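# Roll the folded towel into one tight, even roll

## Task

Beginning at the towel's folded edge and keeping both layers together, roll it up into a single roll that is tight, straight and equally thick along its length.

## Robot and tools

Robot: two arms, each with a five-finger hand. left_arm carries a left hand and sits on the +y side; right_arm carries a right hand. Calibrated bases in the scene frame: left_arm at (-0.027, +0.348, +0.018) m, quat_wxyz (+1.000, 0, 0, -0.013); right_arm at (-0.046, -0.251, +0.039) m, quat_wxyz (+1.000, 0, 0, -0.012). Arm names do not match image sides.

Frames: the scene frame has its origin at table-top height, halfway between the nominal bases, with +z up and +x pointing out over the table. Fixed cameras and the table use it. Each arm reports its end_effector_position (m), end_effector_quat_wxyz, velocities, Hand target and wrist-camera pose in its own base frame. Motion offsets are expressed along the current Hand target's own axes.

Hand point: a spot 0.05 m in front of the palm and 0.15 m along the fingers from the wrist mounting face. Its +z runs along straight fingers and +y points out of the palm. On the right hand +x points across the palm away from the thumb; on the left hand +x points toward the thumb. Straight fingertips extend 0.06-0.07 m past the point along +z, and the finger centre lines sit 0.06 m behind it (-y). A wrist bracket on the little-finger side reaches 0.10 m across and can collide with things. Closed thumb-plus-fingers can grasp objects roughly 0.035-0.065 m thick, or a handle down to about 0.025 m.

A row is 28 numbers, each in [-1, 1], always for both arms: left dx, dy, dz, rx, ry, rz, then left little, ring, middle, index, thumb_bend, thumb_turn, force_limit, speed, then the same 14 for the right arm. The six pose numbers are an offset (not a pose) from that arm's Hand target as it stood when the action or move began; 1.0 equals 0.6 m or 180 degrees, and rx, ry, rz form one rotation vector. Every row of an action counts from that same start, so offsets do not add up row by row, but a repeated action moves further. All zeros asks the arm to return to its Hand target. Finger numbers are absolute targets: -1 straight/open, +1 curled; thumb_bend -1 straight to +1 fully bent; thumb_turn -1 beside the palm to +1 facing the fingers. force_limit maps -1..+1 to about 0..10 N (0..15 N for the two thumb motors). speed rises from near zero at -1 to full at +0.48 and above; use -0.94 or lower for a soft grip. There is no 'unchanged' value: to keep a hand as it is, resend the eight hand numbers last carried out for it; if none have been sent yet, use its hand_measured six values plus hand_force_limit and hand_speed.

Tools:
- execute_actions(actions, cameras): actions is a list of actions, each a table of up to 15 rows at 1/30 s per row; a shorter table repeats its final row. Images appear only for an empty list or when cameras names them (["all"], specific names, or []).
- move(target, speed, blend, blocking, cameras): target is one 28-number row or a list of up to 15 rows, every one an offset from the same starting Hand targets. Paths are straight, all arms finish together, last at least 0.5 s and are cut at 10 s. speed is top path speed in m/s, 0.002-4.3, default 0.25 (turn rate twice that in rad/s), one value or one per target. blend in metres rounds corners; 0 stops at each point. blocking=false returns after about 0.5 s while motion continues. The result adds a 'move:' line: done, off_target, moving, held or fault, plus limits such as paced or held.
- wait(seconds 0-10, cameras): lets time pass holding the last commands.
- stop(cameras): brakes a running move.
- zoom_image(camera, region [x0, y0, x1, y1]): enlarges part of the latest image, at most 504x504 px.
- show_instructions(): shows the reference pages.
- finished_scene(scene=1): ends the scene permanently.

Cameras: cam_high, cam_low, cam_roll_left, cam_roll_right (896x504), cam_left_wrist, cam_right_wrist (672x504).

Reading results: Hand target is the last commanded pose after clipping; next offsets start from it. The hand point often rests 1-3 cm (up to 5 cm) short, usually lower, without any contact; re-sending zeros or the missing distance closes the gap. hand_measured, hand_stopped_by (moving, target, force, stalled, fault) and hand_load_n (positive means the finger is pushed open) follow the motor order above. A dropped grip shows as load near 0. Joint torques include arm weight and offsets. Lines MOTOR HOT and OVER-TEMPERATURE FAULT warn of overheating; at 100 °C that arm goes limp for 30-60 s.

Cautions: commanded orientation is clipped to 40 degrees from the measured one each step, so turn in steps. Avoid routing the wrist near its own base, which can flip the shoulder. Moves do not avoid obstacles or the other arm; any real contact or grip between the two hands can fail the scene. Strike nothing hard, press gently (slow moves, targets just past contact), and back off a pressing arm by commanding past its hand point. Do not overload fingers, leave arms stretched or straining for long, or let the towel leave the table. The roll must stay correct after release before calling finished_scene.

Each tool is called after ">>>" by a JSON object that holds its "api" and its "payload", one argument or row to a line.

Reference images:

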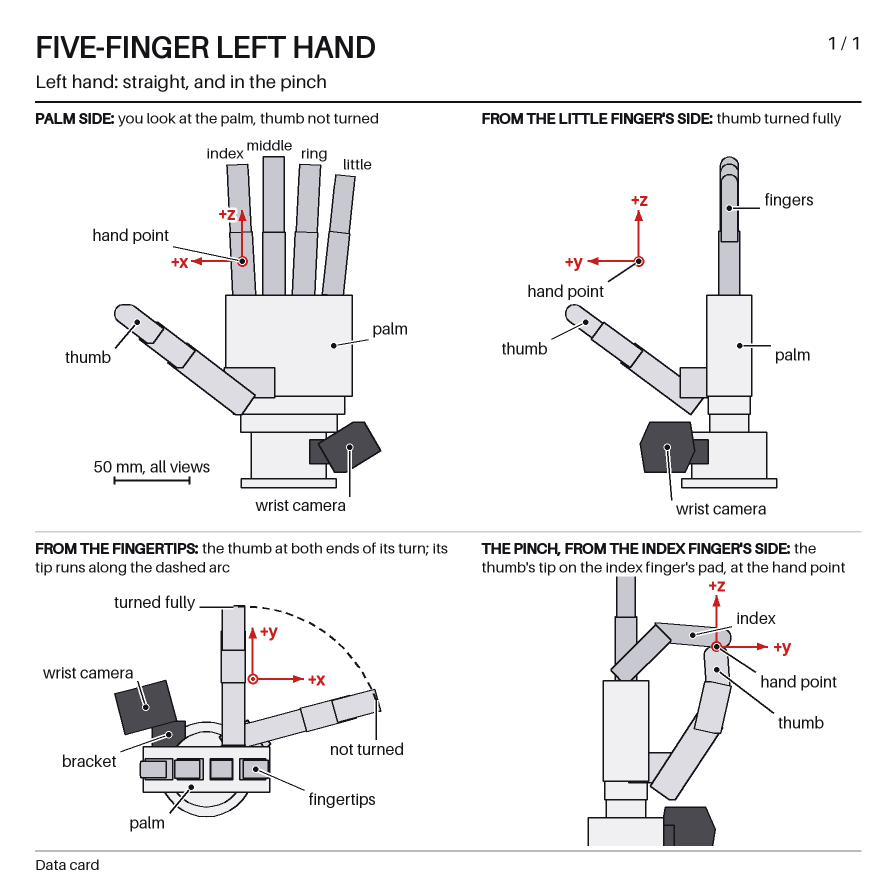

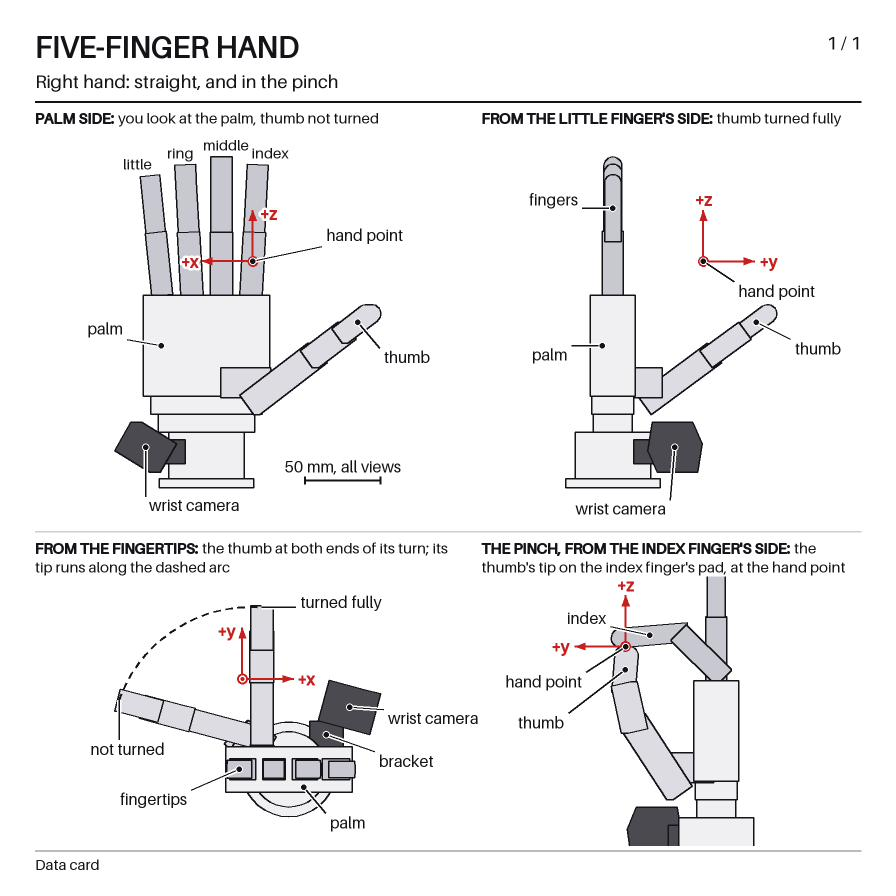

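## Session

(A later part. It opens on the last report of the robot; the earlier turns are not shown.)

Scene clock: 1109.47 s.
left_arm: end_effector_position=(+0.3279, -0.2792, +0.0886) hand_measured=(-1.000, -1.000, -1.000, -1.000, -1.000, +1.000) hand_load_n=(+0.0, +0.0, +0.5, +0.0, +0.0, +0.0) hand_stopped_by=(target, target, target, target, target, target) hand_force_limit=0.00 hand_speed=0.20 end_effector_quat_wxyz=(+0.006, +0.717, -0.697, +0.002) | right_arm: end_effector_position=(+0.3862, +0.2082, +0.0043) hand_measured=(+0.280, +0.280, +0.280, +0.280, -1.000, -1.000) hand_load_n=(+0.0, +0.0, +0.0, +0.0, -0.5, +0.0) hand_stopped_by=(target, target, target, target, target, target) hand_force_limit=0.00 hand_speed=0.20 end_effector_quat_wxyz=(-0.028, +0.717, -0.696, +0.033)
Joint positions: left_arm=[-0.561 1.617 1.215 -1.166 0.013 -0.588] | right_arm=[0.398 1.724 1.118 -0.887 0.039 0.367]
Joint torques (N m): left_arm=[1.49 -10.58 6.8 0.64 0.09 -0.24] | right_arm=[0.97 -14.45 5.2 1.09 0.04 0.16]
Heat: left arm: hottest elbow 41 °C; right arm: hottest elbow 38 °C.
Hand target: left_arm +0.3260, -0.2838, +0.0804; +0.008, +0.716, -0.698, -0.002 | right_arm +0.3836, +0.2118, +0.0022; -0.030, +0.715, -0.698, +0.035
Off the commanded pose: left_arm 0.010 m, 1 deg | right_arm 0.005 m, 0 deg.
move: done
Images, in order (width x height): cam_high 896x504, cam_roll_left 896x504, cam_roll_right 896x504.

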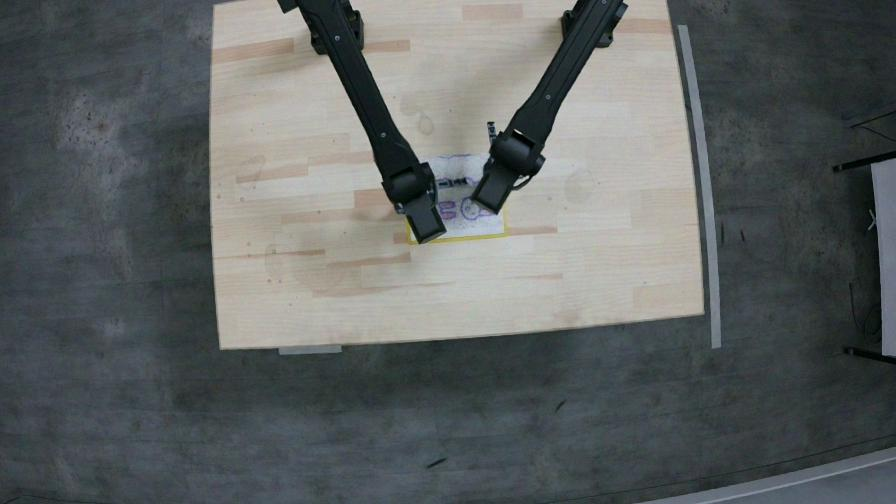

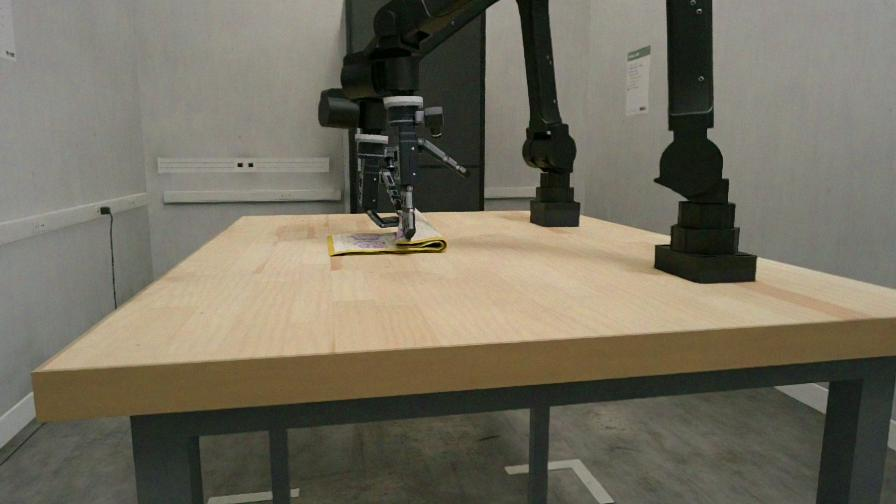

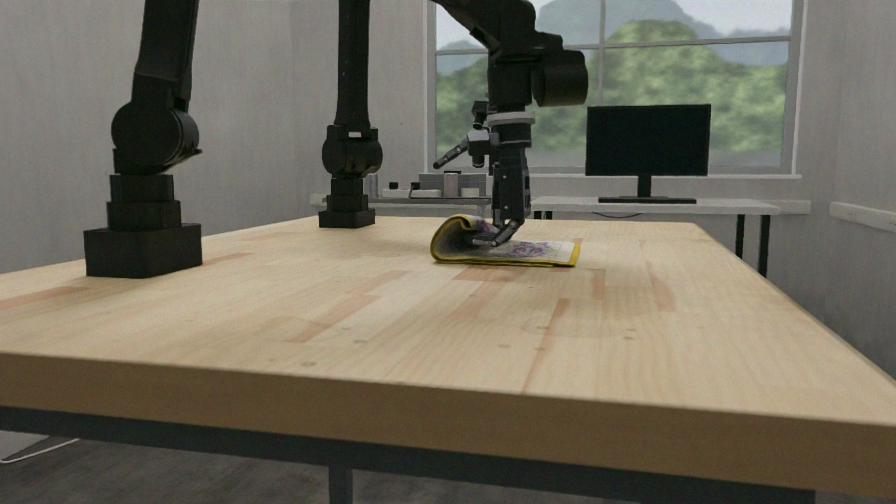

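>>> {"api": "move", "payload": {
  "target": [
    [0, 0, 0, 0, 0, 0, -1, -1, -1, -1, -1, 1, 0, 0.2, 0.0167, -0.1666, 0.0078, 0, 0, 0, 0.28, 0.28, 0.28, 0.28, -1, -1, 0, 0.2],
    [0, 0, 0, 0, 0, 0, -1, -1, -1, -1, -1, 1, 0, 0.2, 0.0167, -0.1805, -0.1515, 0, 0, 0, 0.28, 0.28, 0.28, 0.28, -1, -1, 0, 0.2]
  ],
  "speed": 0.15,
  "blend": 0.01,
  "cameras": ["cam_high", "cam_roll_left", "cam_roll_right"]
}}

>>> {"api": "zoom_image", "payload": {
  "camera": "cam_roll_right",
  "region": [400, 140, 600, 280]
}}

Scene clock: 1112.87 s.
left_arm: end_effector_position=(+0.3279, -0.2792, +0.0886) hand_measured=(-1.000, -1.000, -1.000, -1.000, -1.000, +1.000) hand_load_n=(+0.0, +0.0, -0.5, +0.0, +0.0, +0.0) hand_stopped_by=(target, target, target, target, target, target) hand_force_limit=0.00 hand_speed=0.20 end_effector_quat_wxyz=(+0.006, +0.717, -0.697, +0.002) | right_arm: end_effector_position=(+0.4711, +0.2032, +0.0946) hand_measured=(+0.280, +0.280, +0.280, +0.280, -1.000, -1.000) hand_load_n=(+0.0, +0.0, +0.5, +0.0, +0.0, +0.0) hand_stopped_by=(target, target, target, target, target, target) hand_force_limit=0.00 hand_speed=0.20 end_effector_quat_wxyz=(-0.022, +0.711, -0.702, +0.032)
Joint positions: left_arm=[-0.561 1.617 1.215 -1.166 0.013 -0.588] | right_arm=[0.329 1.807 1.5 -1.194 0.037 0.314]
Joint torques (N m): left_arm=[1.38 -10.64 6.79 0.59 0.08 -0.24] | right_arm=[0.09 -15.5 9.66 0.16 -0.11 -0.16]
Heat: left arm: hottest elbow 41 °C; right arm: hottest elbow 38 °C.
Hand target: left_arm +0.3260, -0.2838, +0.0804; +0.008, +0.716, -0.698, -0.002 | right_arm +0.4832, +0.2048, +0.1028; -0.030, +0.715, -0.698, +0.035
Off the commanded pose: left_arm 0.010 m, 1 deg | right_arm 0.015 m, 1 deg.
move: off_target (right_arm)
Images, in order (width x height): cam_high 896x504, cam_roll_left 896x504, cam_roll_right 896x504.

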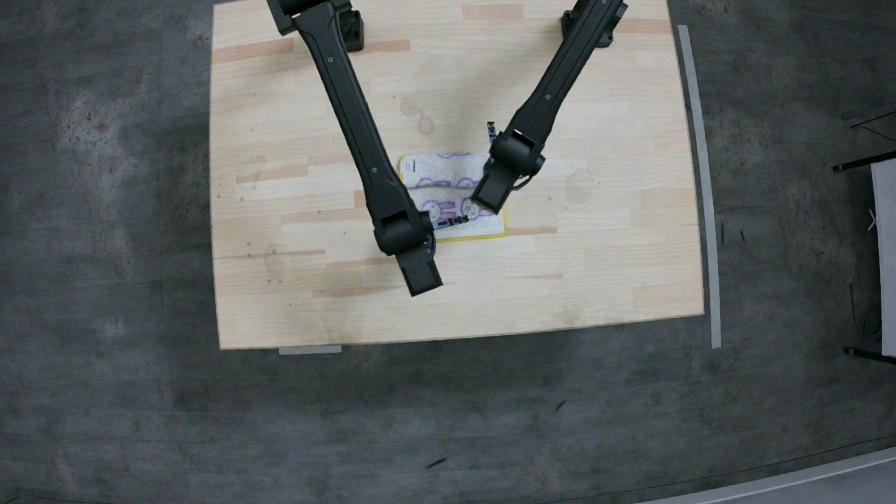

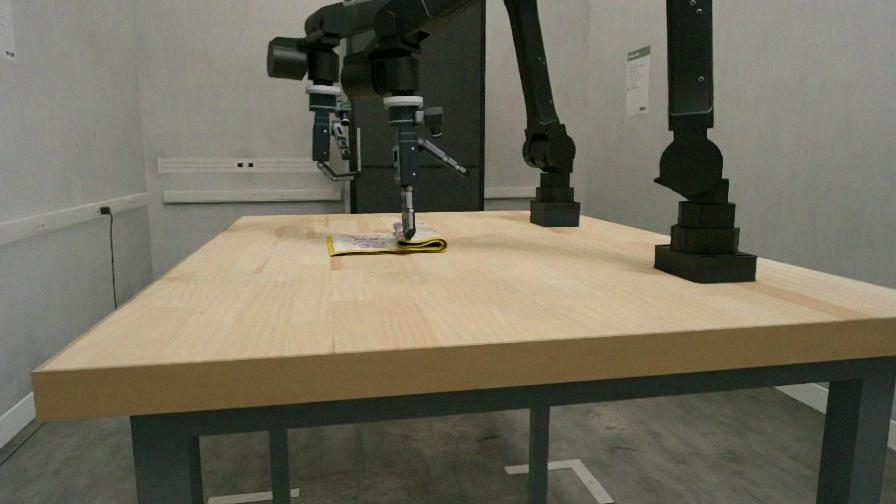

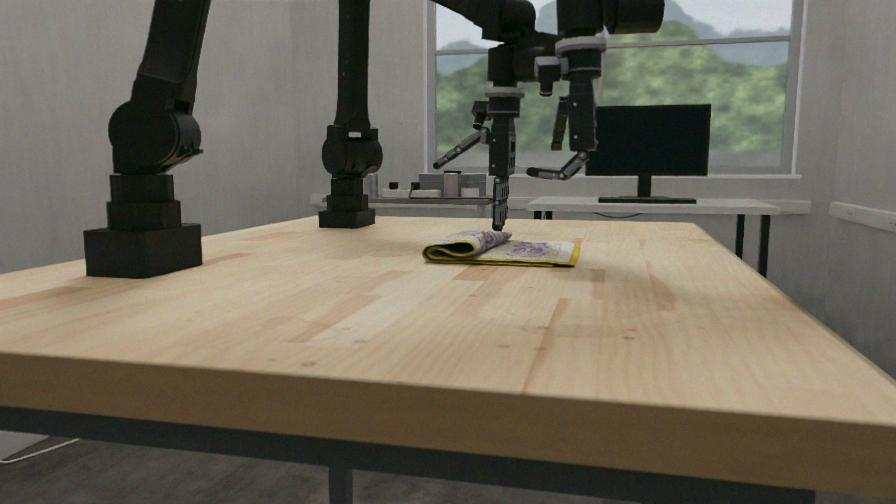

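Scaled by 2.520 from the camera's 896x504 image, which has a finer 1280x720 frame.

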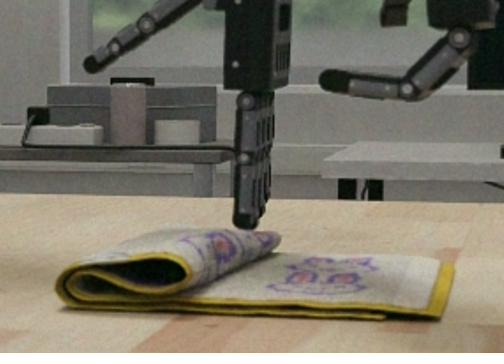

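>>> {"api": "move", "payload": {
  "target": [
    [0, 0, -0.02, 0, 0, 0, -1, -1, -1, -1, -1, 1, 0, 0.2, 0, 0, 0, 0, 0, 0, -0.6, -0.6, -0.6, -0.6, -1, 1, 0, 0.2],
    [0, 0, -0.13, 0, 0, 0, -1, -1, -1, -1, -1, 1, 0, 0.2, 0, 0, 0, 0, 0, 0, -0.6, -0.6, -0.6, -0.6, -1, 1, 0, 0.2]
  ],
  "speed": [0.04, 0.15],
  "cameras": ["cam_high", "cam_roll_left", "cam_roll_right"]
}}

>>> {"api": "zoom_image", "payload": {
  "camera": "cam_roll_left",
  "region": [310, 190, 490, 280]
}}

>>> {"api": "zoom_image", "payload": {
  "camera": "cam_roll_right",
  "region": [400, 190, 600, 280]
}}

Scene clock: 1118.33 s.
left_arm: end_effector_position=(+0.3168, -0.2723, +0.1416) hand_measured=(-1.000, -1.000, -1.000, -1.000, -1.000, +1.000) hand_load_n=(+0.0, +0.0, +0.0, +0.0, +0.0, +0.0) hand_stopped_by=(target, target, target, target, target, target) hand_force_limit=0.00 hand_speed=0.20 end_effector_quat_wxyz=(+0.011, +0.717, -0.697, -0.021) | right_arm: end_effector_position=(+0.4709, +0.2031, +0.0946) hand_measured=(-0.600, -0.600, -0.600, -0.600, -1.000, +1.000) hand_load_n=(+0.0, +0.0, +0.0, +0.0, +0.0, +0.0) hand_stopped_by=(target, target, target, target, target, target) hand_force_limit=0.00 hand_speed=0.20 end_effector_quat_wxyz=(-0.022, +0.712, -0.701, +0.032)
Joint positions: left_arm=[-0.561 1.571 1.301 -1.346 0.013 -0.588] | right_arm=[0.329 1.807 1.5 -1.195 0.037 0.313]
Joint torques (N m): left_arm=[1.55 -11.63 10.69 -0.24 0.1 -0.21] | right_arm=[-0.21 -15.56 9.72 0.13 -0.1 -0.14]
Heat: left arm: hottest elbow 41 °C; right arm: hottest elbow 39 °C.
Hand target: left_arm +0.3270, -0.2833, +0.1586; +0.008, +0.716, -0.698, -0.002 | right_arm +0.4832, +0.2048, +0.1028; -0.030, +0.715, -0.698, +0.035
Off the commanded pose: left_arm 0.022 m, 2 deg | right_arm 0.015 m, 1 deg.
move: off_target (left_arm, right_arm)
Images, in order (width x height): cam_high 896x504, cam_roll_left 896x504, cam_roll_right 896x504.

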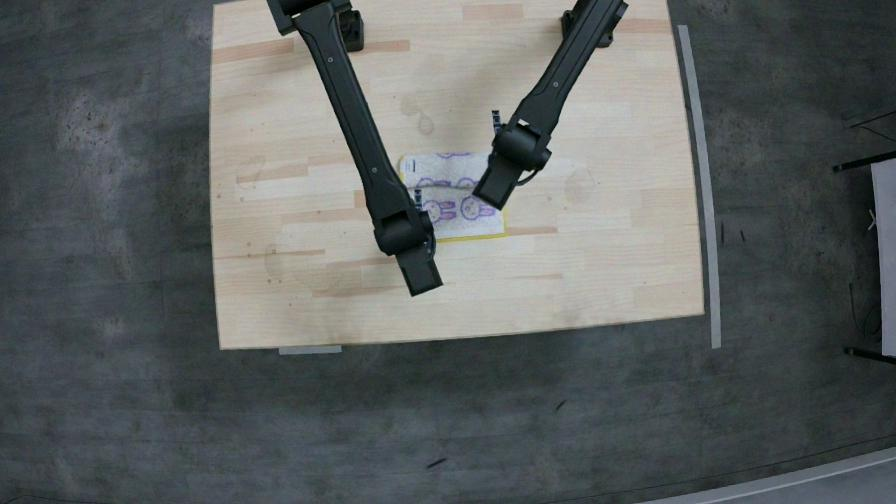

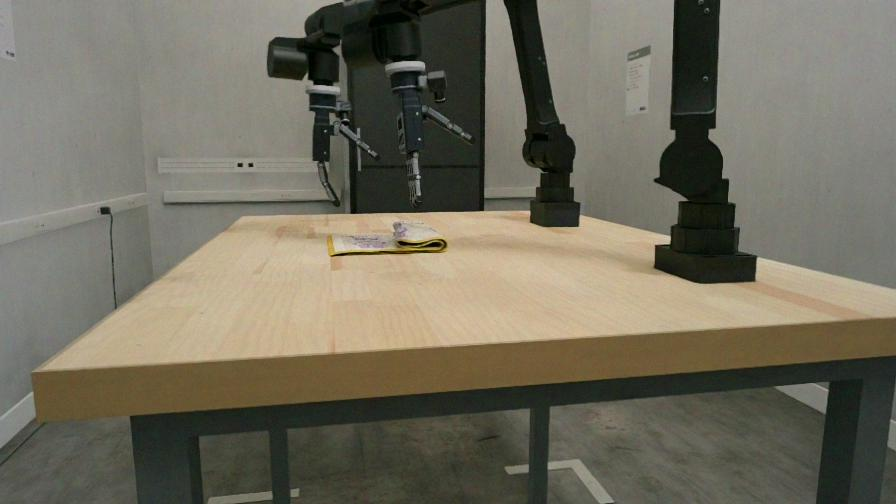

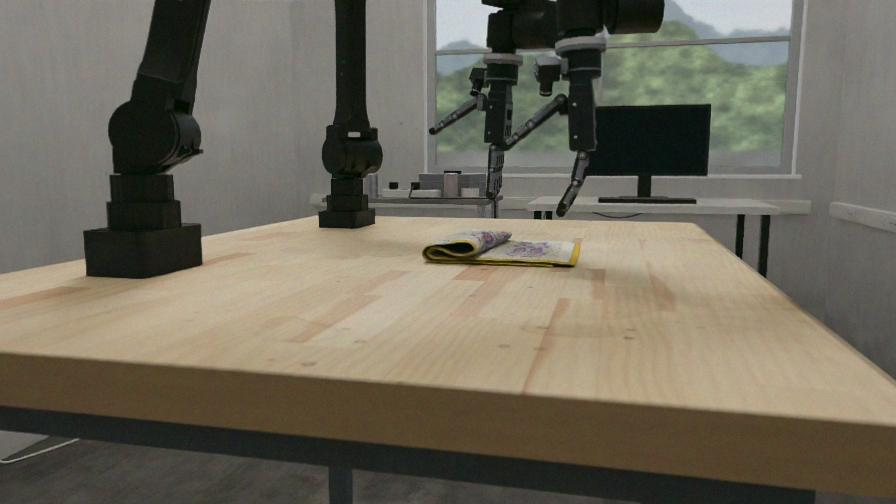

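Scaled by 2.800 from the camera's 896x504 image, which has a finer 1280x720 frame.

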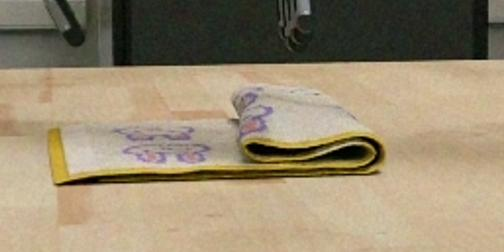

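Scaled by 2.520 from the camera's 896x504 image, which has a finer 1280x720 frame.

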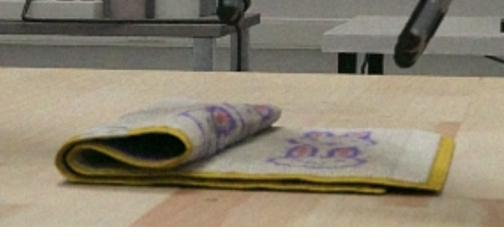

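>>> {"api": "move", "payload": {
  "target": [
    [-0.0183, -0.04, 0.05, 0.278, 0, 0, -0.6, -0.6, -0.6, -0.6, -1, 1, 0, 0.2, 0.025, 0.2015, -0.0293, 0.25, 0, 0, -0.6, -0.6, -0.6, -0.6, -1, 1, 0, 0.2],
    [0.015, -0.04, 0.1477, 0.278, 0, 0, -0.6, -0.6, -0.6, -0.6, -1, 1, 0, 0.2, -0.01, 0.2109, 0.0786, 0.25, 0, 0, -0.6, -0.6, -0.6, -0.6, -1, 1, 0, 0.2]
  ],
  "speed": 0.25,
  "cameras": ["cam_high", "cam_roll_left", "cam_roll_right", "cam_left_wrist", "cam_right_wrist"]
}}

>>> {"api": "zoom_image", "payload": {
  "camera": "cam_roll_left",
  "region": [310, 150, 490, 280]
}}

>>> {"api": "zoom_image", "payload": {
  "camera": "cam_roll_right",
  "region": [400, 150, 600, 280]
}}

Scene clock: 1153.63 s.
left_arm: end_effector_position=(+0.3492, -0.2858, +0.0704) hand_measured=(-0.600, -0.600, -0.600, -0.600, -1.000, +1.000) hand_load_n=(+0.0, -0.5, +0.0, +0.0, +0.0, +0.0) hand_stopped_by=(target, target, target, target, target, target) hand_force_limit=0.00 hand_speed=0.20 end_effector_quat_wxyz=(-0.297, +0.652, -0.635, +0.287) | right_arm: end_effector_position=(+0.3618, +0.2038, +0.0478) hand_measured=(-0.600, -0.600, -0.600, -0.600, -1.000, +1.000) hand_load_n=(+0.0, +0.0, +0.0, +0.0, +0.0, +0.0) hand_stopped_by=(target, target, target, target, target, target) hand_force_limit=0.00 hand_speed=0.20 end_effector_quat_wxyz=(-0.298, +0.651, -0.629, +0.302)
Joint positions: left_arm=[-0.818 1.313 0.727 -0.338 -0.6 -0.638] | right_arm=[0.603 1.218 0.545 -0.114 0.442 0.383]
Joint torques (N m): left_arm=[1.49 -7.06 7.46 1.96 -0.63 -0.23] | right_arm=[1.03 -5.54 6.26 2.33 0.34 0.15]
Heat: left arm: hottest elbow 43 °C; right arm: hottest elbow 40 °C.
Hand target: left_arm +0.3501, -0.2923, +0.0696; -0.296, +0.653, -0.633, +0.293 | right_arm +0.3615, +0.2076, +0.0441; -0.302, +0.649, -0.631, +0.299
Off the commanded pose: left_arm 0.007 m, 1 deg | right_arm 0.005 m, 1 deg.
move: done
Images, in order (width x height): cam_high 896x504, cam_roll_left 896x504, cam_roll_right 896x504, cam_left_wrist 672x504, cam_right_wrist 672x504.

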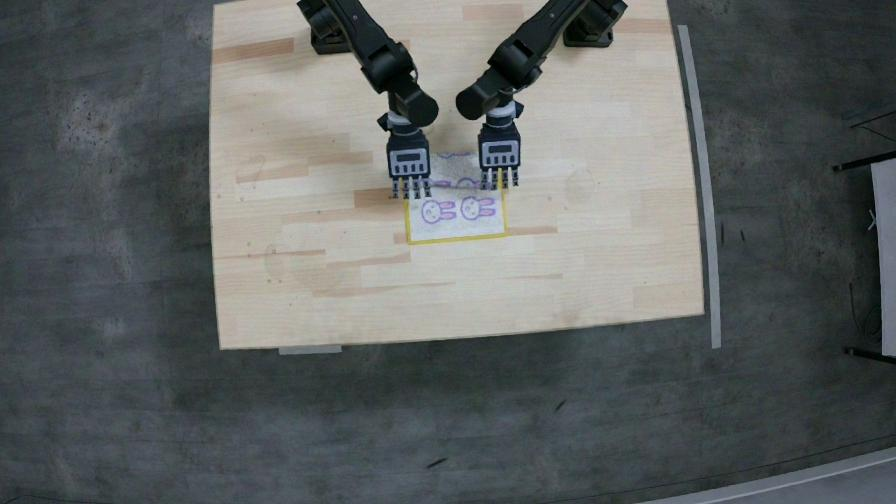

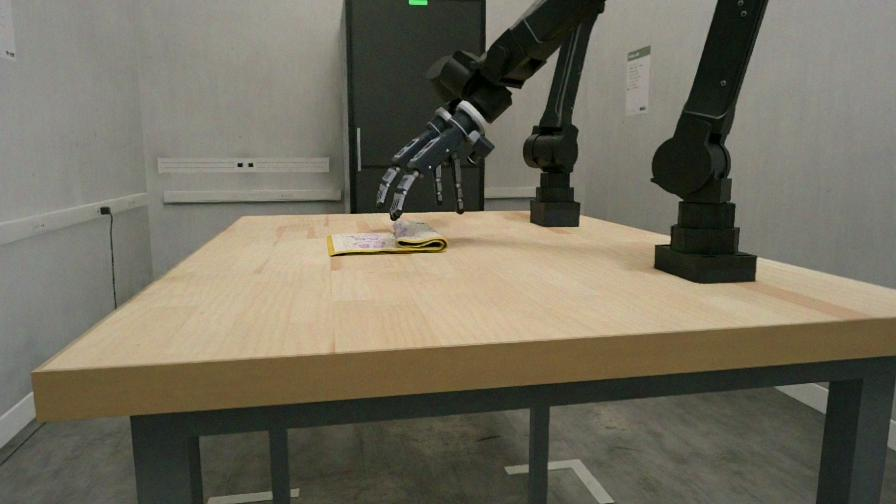

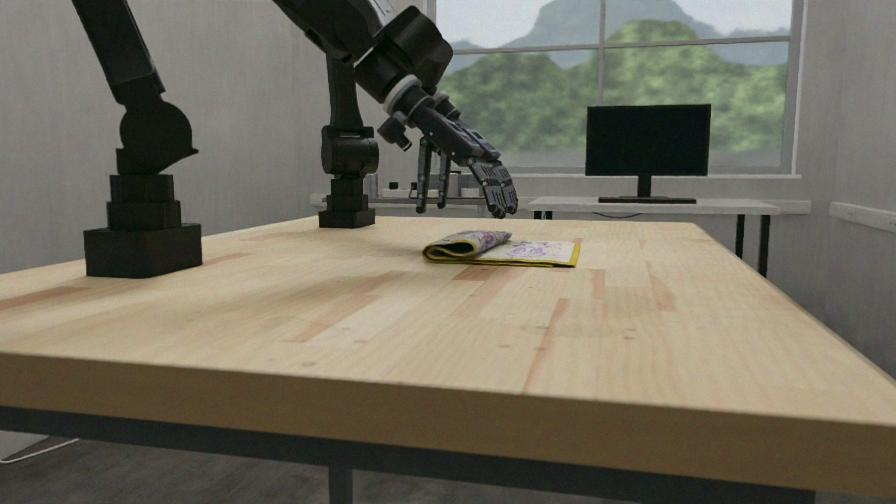

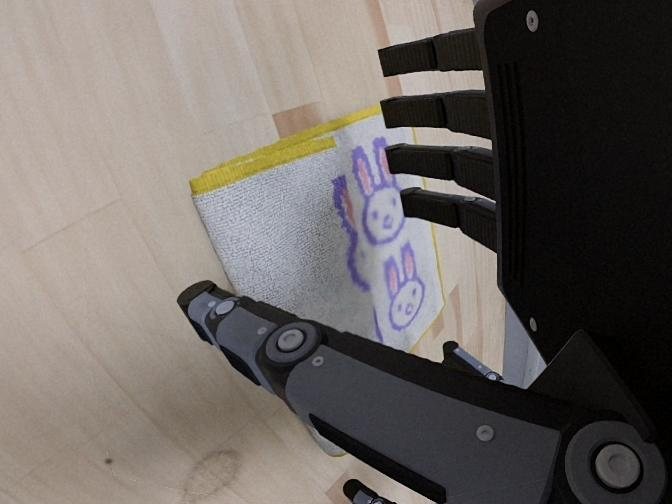

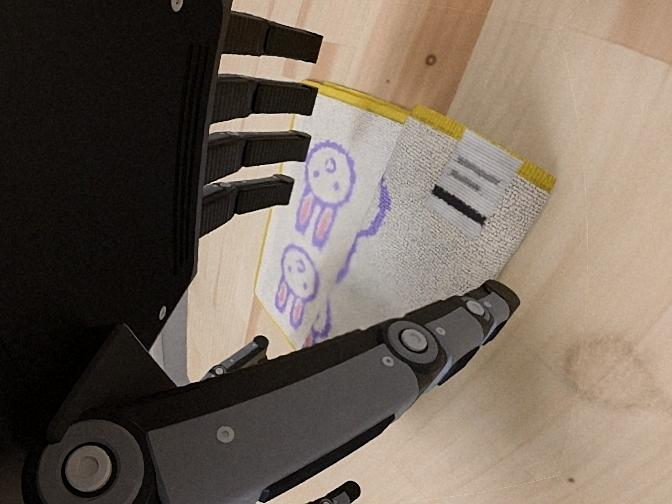

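Scaled by 2.800 from the camera's 896x504 image, which has a finer 1280x720 frame.

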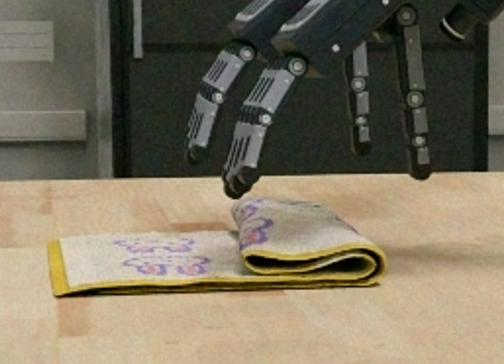

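Scaled by 2.520 from the camera's 896x504 image, which has a finer 1280x720 frame.

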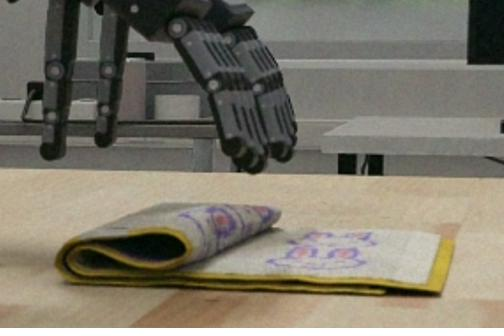

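>>> {"api": "move", "payload": {
  "target": [0, 0.0426, 0.0685, 0, 0, 0, -0.6, -0.6, -0.6, -0.6, -1, 1, 0, 0.2, 0, 0.054, 0.0497, 0, 0, 0, -0.6, -0.6, -0.6, -0.6, -1, 1, 0, 0.2],
  "speed": 0.12,
  "cameras": ["cam_roll_left", "cam_roll_right"]
}}

>>> {"api": "zoom_image", "payload": {
  "camera": "cam_roll_left",
  "region": [370, 190, 490, 270]
}}

>>> {"api": "zoom_image", "payload": {
  "camera": "cam_roll_right",
  "region": [400, 180, 540, 275]
}}

Scene clock: 1159.23 s.
left_arm: end_effector_position=(+0.3605, -0.2950, +0.0283) hand_measured=(-0.600, -0.600, -0.600, -0.600, -1.000, +1.000) hand_load_n=(+0.0, +0.0, +0.0, +0.0, +0.0, +0.0) hand_stopped_by=(target, target, target, target, target, target) hand_force_limit=0.00 hand_speed=0.20 end_effector_quat_wxyz=(-0.294, +0.652, -0.633, +0.296) | right_arm: end_effector_position=(+0.3660, +0.2066, +0.0060) hand_measured=(-0.600, -0.600, -0.600, -0.600, -1.000, +1.000) hand_load_n=(+0.0, +0.0, +0.0, +0.0, +0.0, +0.0) hand_stopped_by=(target, target, target, target, target, target) hand_force_limit=0.00 hand_speed=0.20 end_effector_quat_wxyz=(-0.302, +0.650, -0.629, +0.302)
Joint positions: left_arm=[-0.809 1.431 0.694 -0.164 -0.588 -0.628] | right_arm=[0.603 1.347 0.499 0.068 0.442 0.383]
Joint torques (N m): left_arm=[2.96 -7.65 6.45 1.91 -0.34 -0.11] | right_arm=[0.44 -6.24 5.03 2.4 0.24 0.11]
Heat: left arm: hottest elbow 43 °C; right arm: hottest elbow 40 °C.
Hand target: left_arm +0.3646, -0.2923, +0.0235; -0.296, +0.653, -0.633, +0.294 | right_arm +0.3638, +0.2073, +0.0002; -0.302, +0.648, -0.631, +0.299
Off the commanded pose: left_arm 0.007 m, 0 deg | right_arm 0.006 m, 0 deg.
move: done
Images, in order (width x height): cam_roll_left 896x504, cam_roll_right 896x504.

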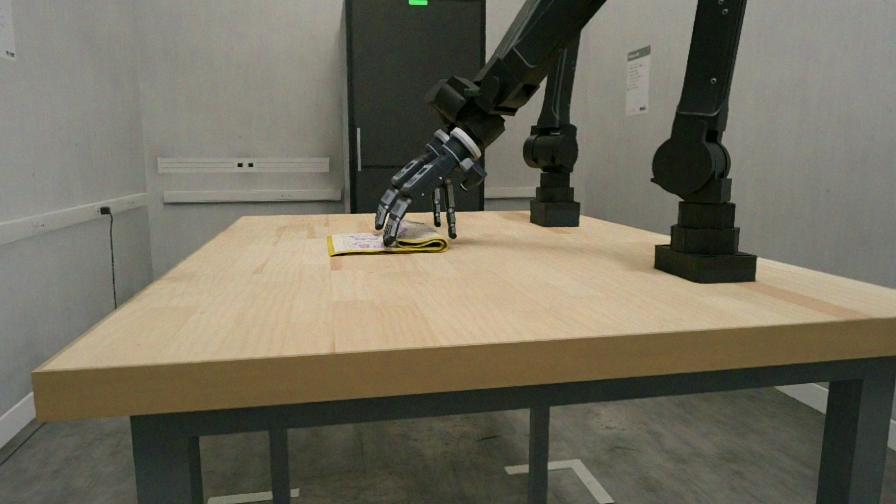

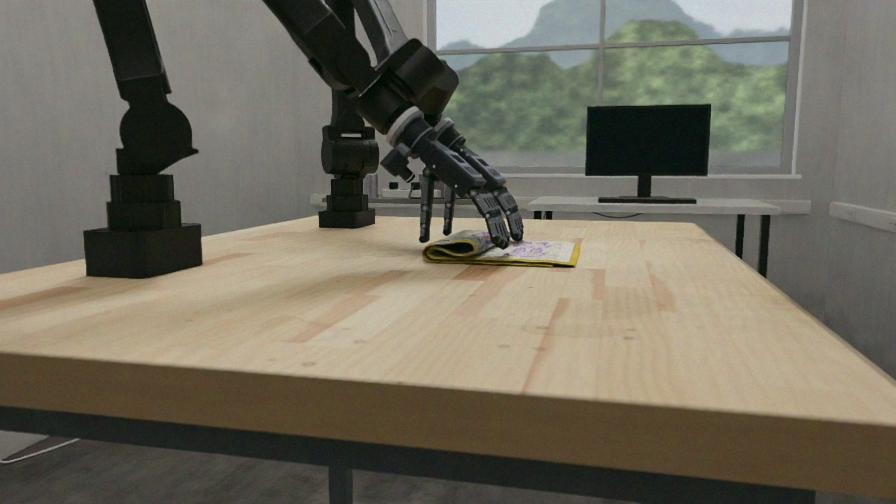

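Scaled by 4.200 from the camera's 896x504 image, which has a finer 1280x720 frame.

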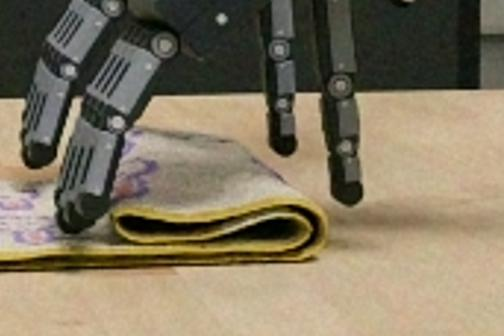

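Scaled by 3.600 from the camera's 896x504 image, which has a finer 1280x720 frame.

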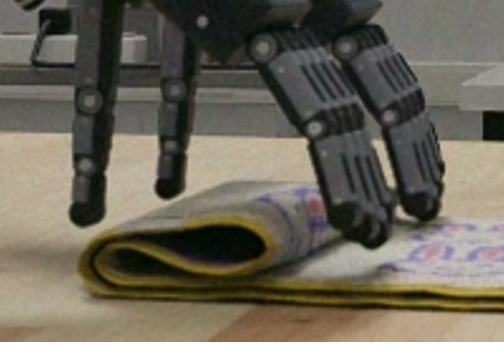

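>>> {"api": "move", "payload": {
  "target": [0, 0, 0, 0, 0, 0, -0.2, -0.2, -0.2, -0.2, -0.9, 1, 0, -0.4, 0, 0, 0, 0, 0, 0, -0.2, -0.2, -0.2, -0.2, -0.9, 1, 0, -0.4],
  "speed": 0.12,
  "cameras": ["cam_roll_left", "cam_roll_right"]
}}

>>> {"api": "zoom_image", "payload": {
  "camera": "cam_roll_left",
  "region": [370, 190, 490, 270]
}}

>>> {"api": "zoom_image", "payload": {
  "camera": "cam_roll_right",
  "region": [400, 180, 540, 275]
}}

Scene clock: 1162.20 s.
left_arm: end_effector_position=(+0.3625, -0.2958, +0.0296) hand_measured=(-0.200, -0.200, -0.200, -0.200, -0.900, +1.000) hand_load_n=(+0.0, +0.0, +1.0, +0.0, +0.5, +0.5) hand_stopped_by=(target, target, target, target, target, target) hand_force_limit=0.00 hand_speed=-0.40 end_effector_quat_wxyz=(-0.295, +0.652, -0.631, +0.299) | right_arm: end_effector_position=(+0.3661, +0.2067, +0.0060) hand_measured=(-0.200, -0.200, -0.200, -0.200, -0.900, +1.000) hand_load_n=(+0.0, +0.0, +0.0, +0.0, +0.0, +0.5) hand_stopped_by=(target, target, target, target, target, target) hand_force_limit=0.00 hand_speed=-0.40 end_effector_quat_wxyz=(-0.302, +0.650, -0.629, +0.302)
Joint positions: left_arm=[-0.807 1.431 0.694 -0.155 -0.589 -0.627] | right_arm=[0.603 1.347 0.499 0.068 0.442 0.383]
Joint torques (N m): left_arm=[2.84 -7.71 6.48 1.55 -0.31 -0.08] | right_arm=[0.62 -6.59 5.11 2.26 0.21 0.1]
Heat: left arm: hottest elbow 42 °C; right arm: hottest elbow 40 °C.
Hand target: left_arm +0.3645, -0.2923, +0.0234; -0.296, +0.652, -0.633, +0.293 | right_arm +0.3637, +0.2073, +0.0002; -0.302, +0.649, -0.632, +0.299
Off the commanded pose: left_arm 0.007 m, 1 deg | right_arm 0.006 m, 0 deg.
move: done
Images, in order (width x height): cam_roll_left 896x504, cam_roll_right 896x504.

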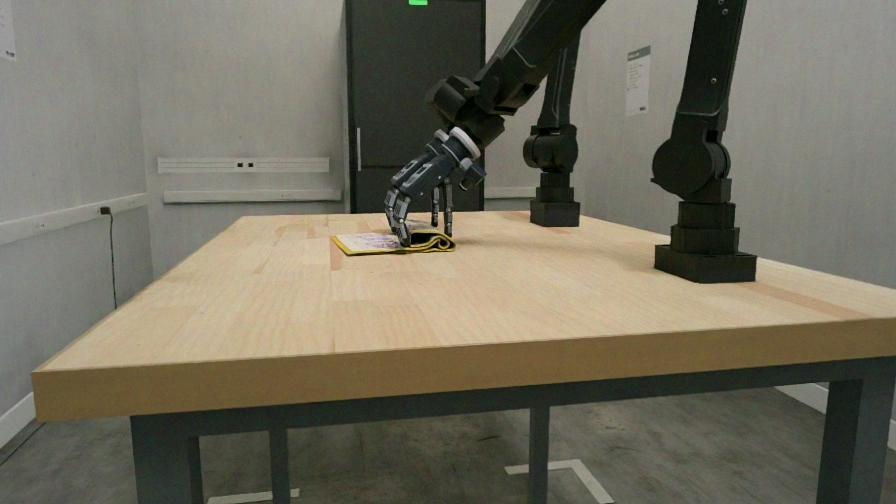

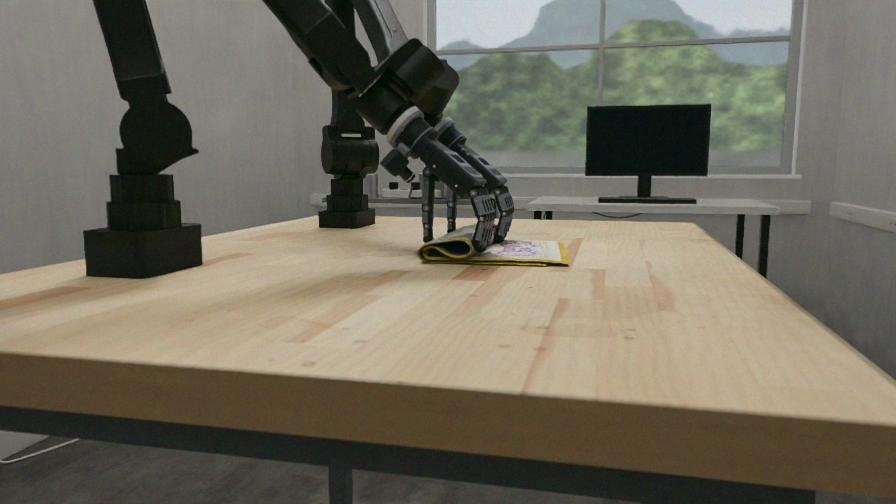

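Scaled by 4.200 from the camera's 896x504 image, which has a finer 1280x720 frame.

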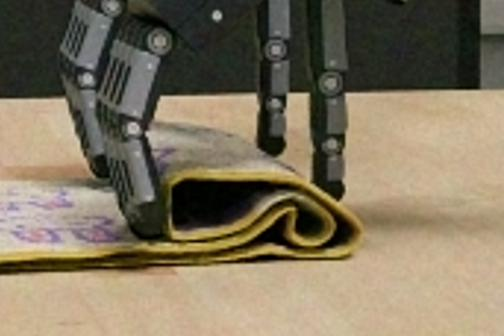

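Scaled by 3.600 from the camera's 896x504 image, which has a finer 1280x720 frame.

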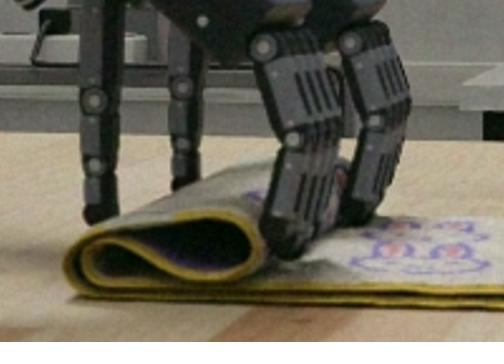

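>>> {"api": "move", "payload": {
  "target": [
    [0, -0.0128, -0.0107, 0, 0, 0, -0.35, -0.35, -0.35, -0.35, -1, 1, 0, -0.2, 0, -0.0128, -0.0107, 0, 0, 0, -0.35, -0.35, -0.35, -0.35, -1, 1, 0, -0.2],
    [0, 0.0065, -0.0337, 0, 0, 0, -0.35, -0.35, -0.35, -0.35, -1, 1, 0, -0.2, 0, 0.0065, -0.0337, 0, 0, 0, -0.35, -0.35, -0.35, -0.35, -1, 1, 0, -0.2],
    [0, 0.0167, -0.0251, 0.0556, 0, 0, -0.35, -0.35, -0.35, -0.35, -1, 1, 0, -0.2, 0, 0.0167, -0.0251, 0.0556, 0, 0, -0.35, -0.35, -0.35, -0.35, -1, 1, 0, -0.2]
  ],
  "speed": 0.1,
  "cameras": ["cam_high", "cam_roll_left", "cam_roll_right"]
}}

>>> {"api": "zoom_image", "payload": {
  "camera": "cam_roll_left",
  "region": [370, 190, 490, 270]
}}

>>> {"api": "zoom_image", "payload": {
  "camera": "cam_roll_right",
  "region": [400, 180, 540, 275]
}}

Scene clock: 1168.93 s.
left_arm: end_effector_position=(+0.3499, -0.2904, +0.0307) hand_measured=(-0.350, -0.350, -0.350, -0.350, -1.000, +1.000) hand_load_n=(+0.0, +0.0, +0.0, +0.0, +0.0, +0.0) hand_stopped_by=(target, target, target, target, target, target) hand_force_limit=0.00 hand_speed=-0.20 end_effector_quat_wxyz=(-0.351, +0.630, -0.599, +0.348) | right_arm: end_effector_position=(+0.3504, +0.2070, +0.0083) hand_measured=(-0.350, -0.350, -0.350, -0.350, -1.000, +1.000) hand_load_n=(+0.0, +0.0, +0.0, +0.0, +0.0, +0.0) hand_stopped_by=(target, target, target, target, target, target) hand_force_limit=0.00 hand_speed=-0.20 end_effector_quat_wxyz=(-0.361, +0.611, -0.610, +0.352)
Joint positions: left_arm=[-0.888 1.407 0.577 0.055 -0.75 -0.611] | right_arm=[0.689 1.33 0.36 0.343 0.576 0.387]
Joint torques (N m): left_arm=[1.38 -7 5.71 1.99 -0.68 -0.1] | right_arm=[1.14 -5.6 4.48 2.48 0.37 -0.18]
Heat: left arm: hottest elbow 42 °C; right arm: hottest elbow 40 °C.
Hand target: left_arm +0.3466, -0.2929, +0.0257; -0.352, +0.624, -0.605, +0.348 | right_arm +0.3458, +0.2068, +0.0020; -0.357, +0.620, -0.603, +0.354
Off the commanded pose: left_arm 0.006 m, 1 deg | right_arm 0.008 m, 1 deg.
move: done
Images, in order (width x height): cam_high 896x504, cam_roll_left 896x504, cam_roll_right 896x504.

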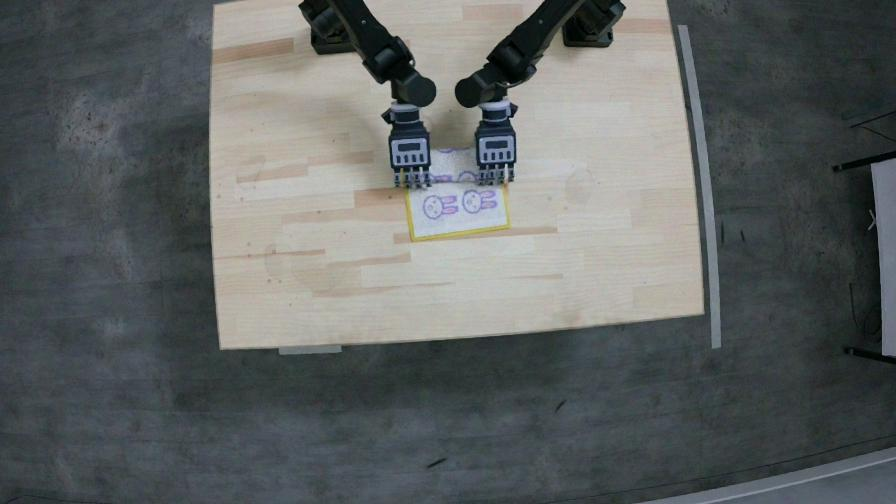

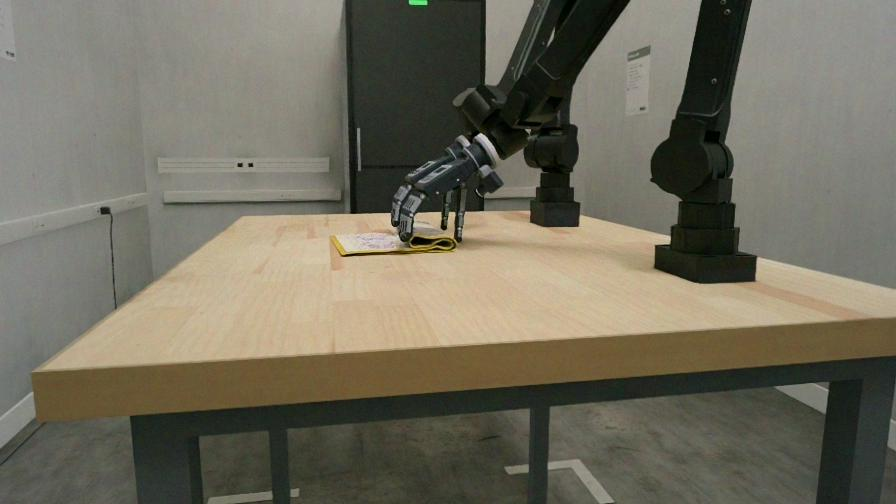

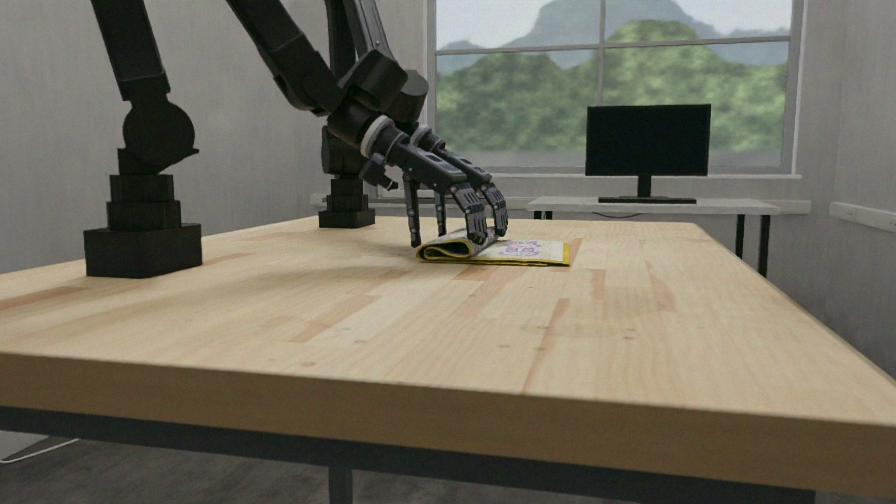

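Scaled by 4.200 from the camera's 896x504 image, which has a finer 1280x720 frame.

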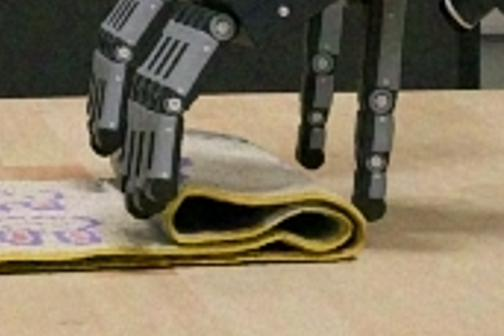

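Scaled by 3.600 from the camera's 896x504 image, which has a finer 1280x720 frame.

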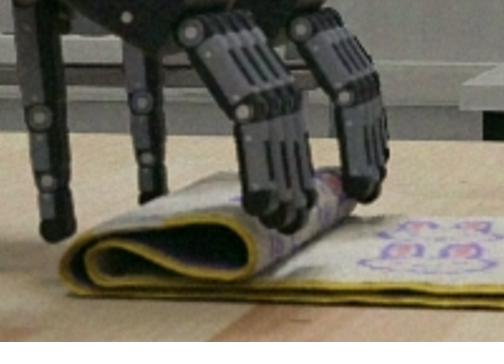

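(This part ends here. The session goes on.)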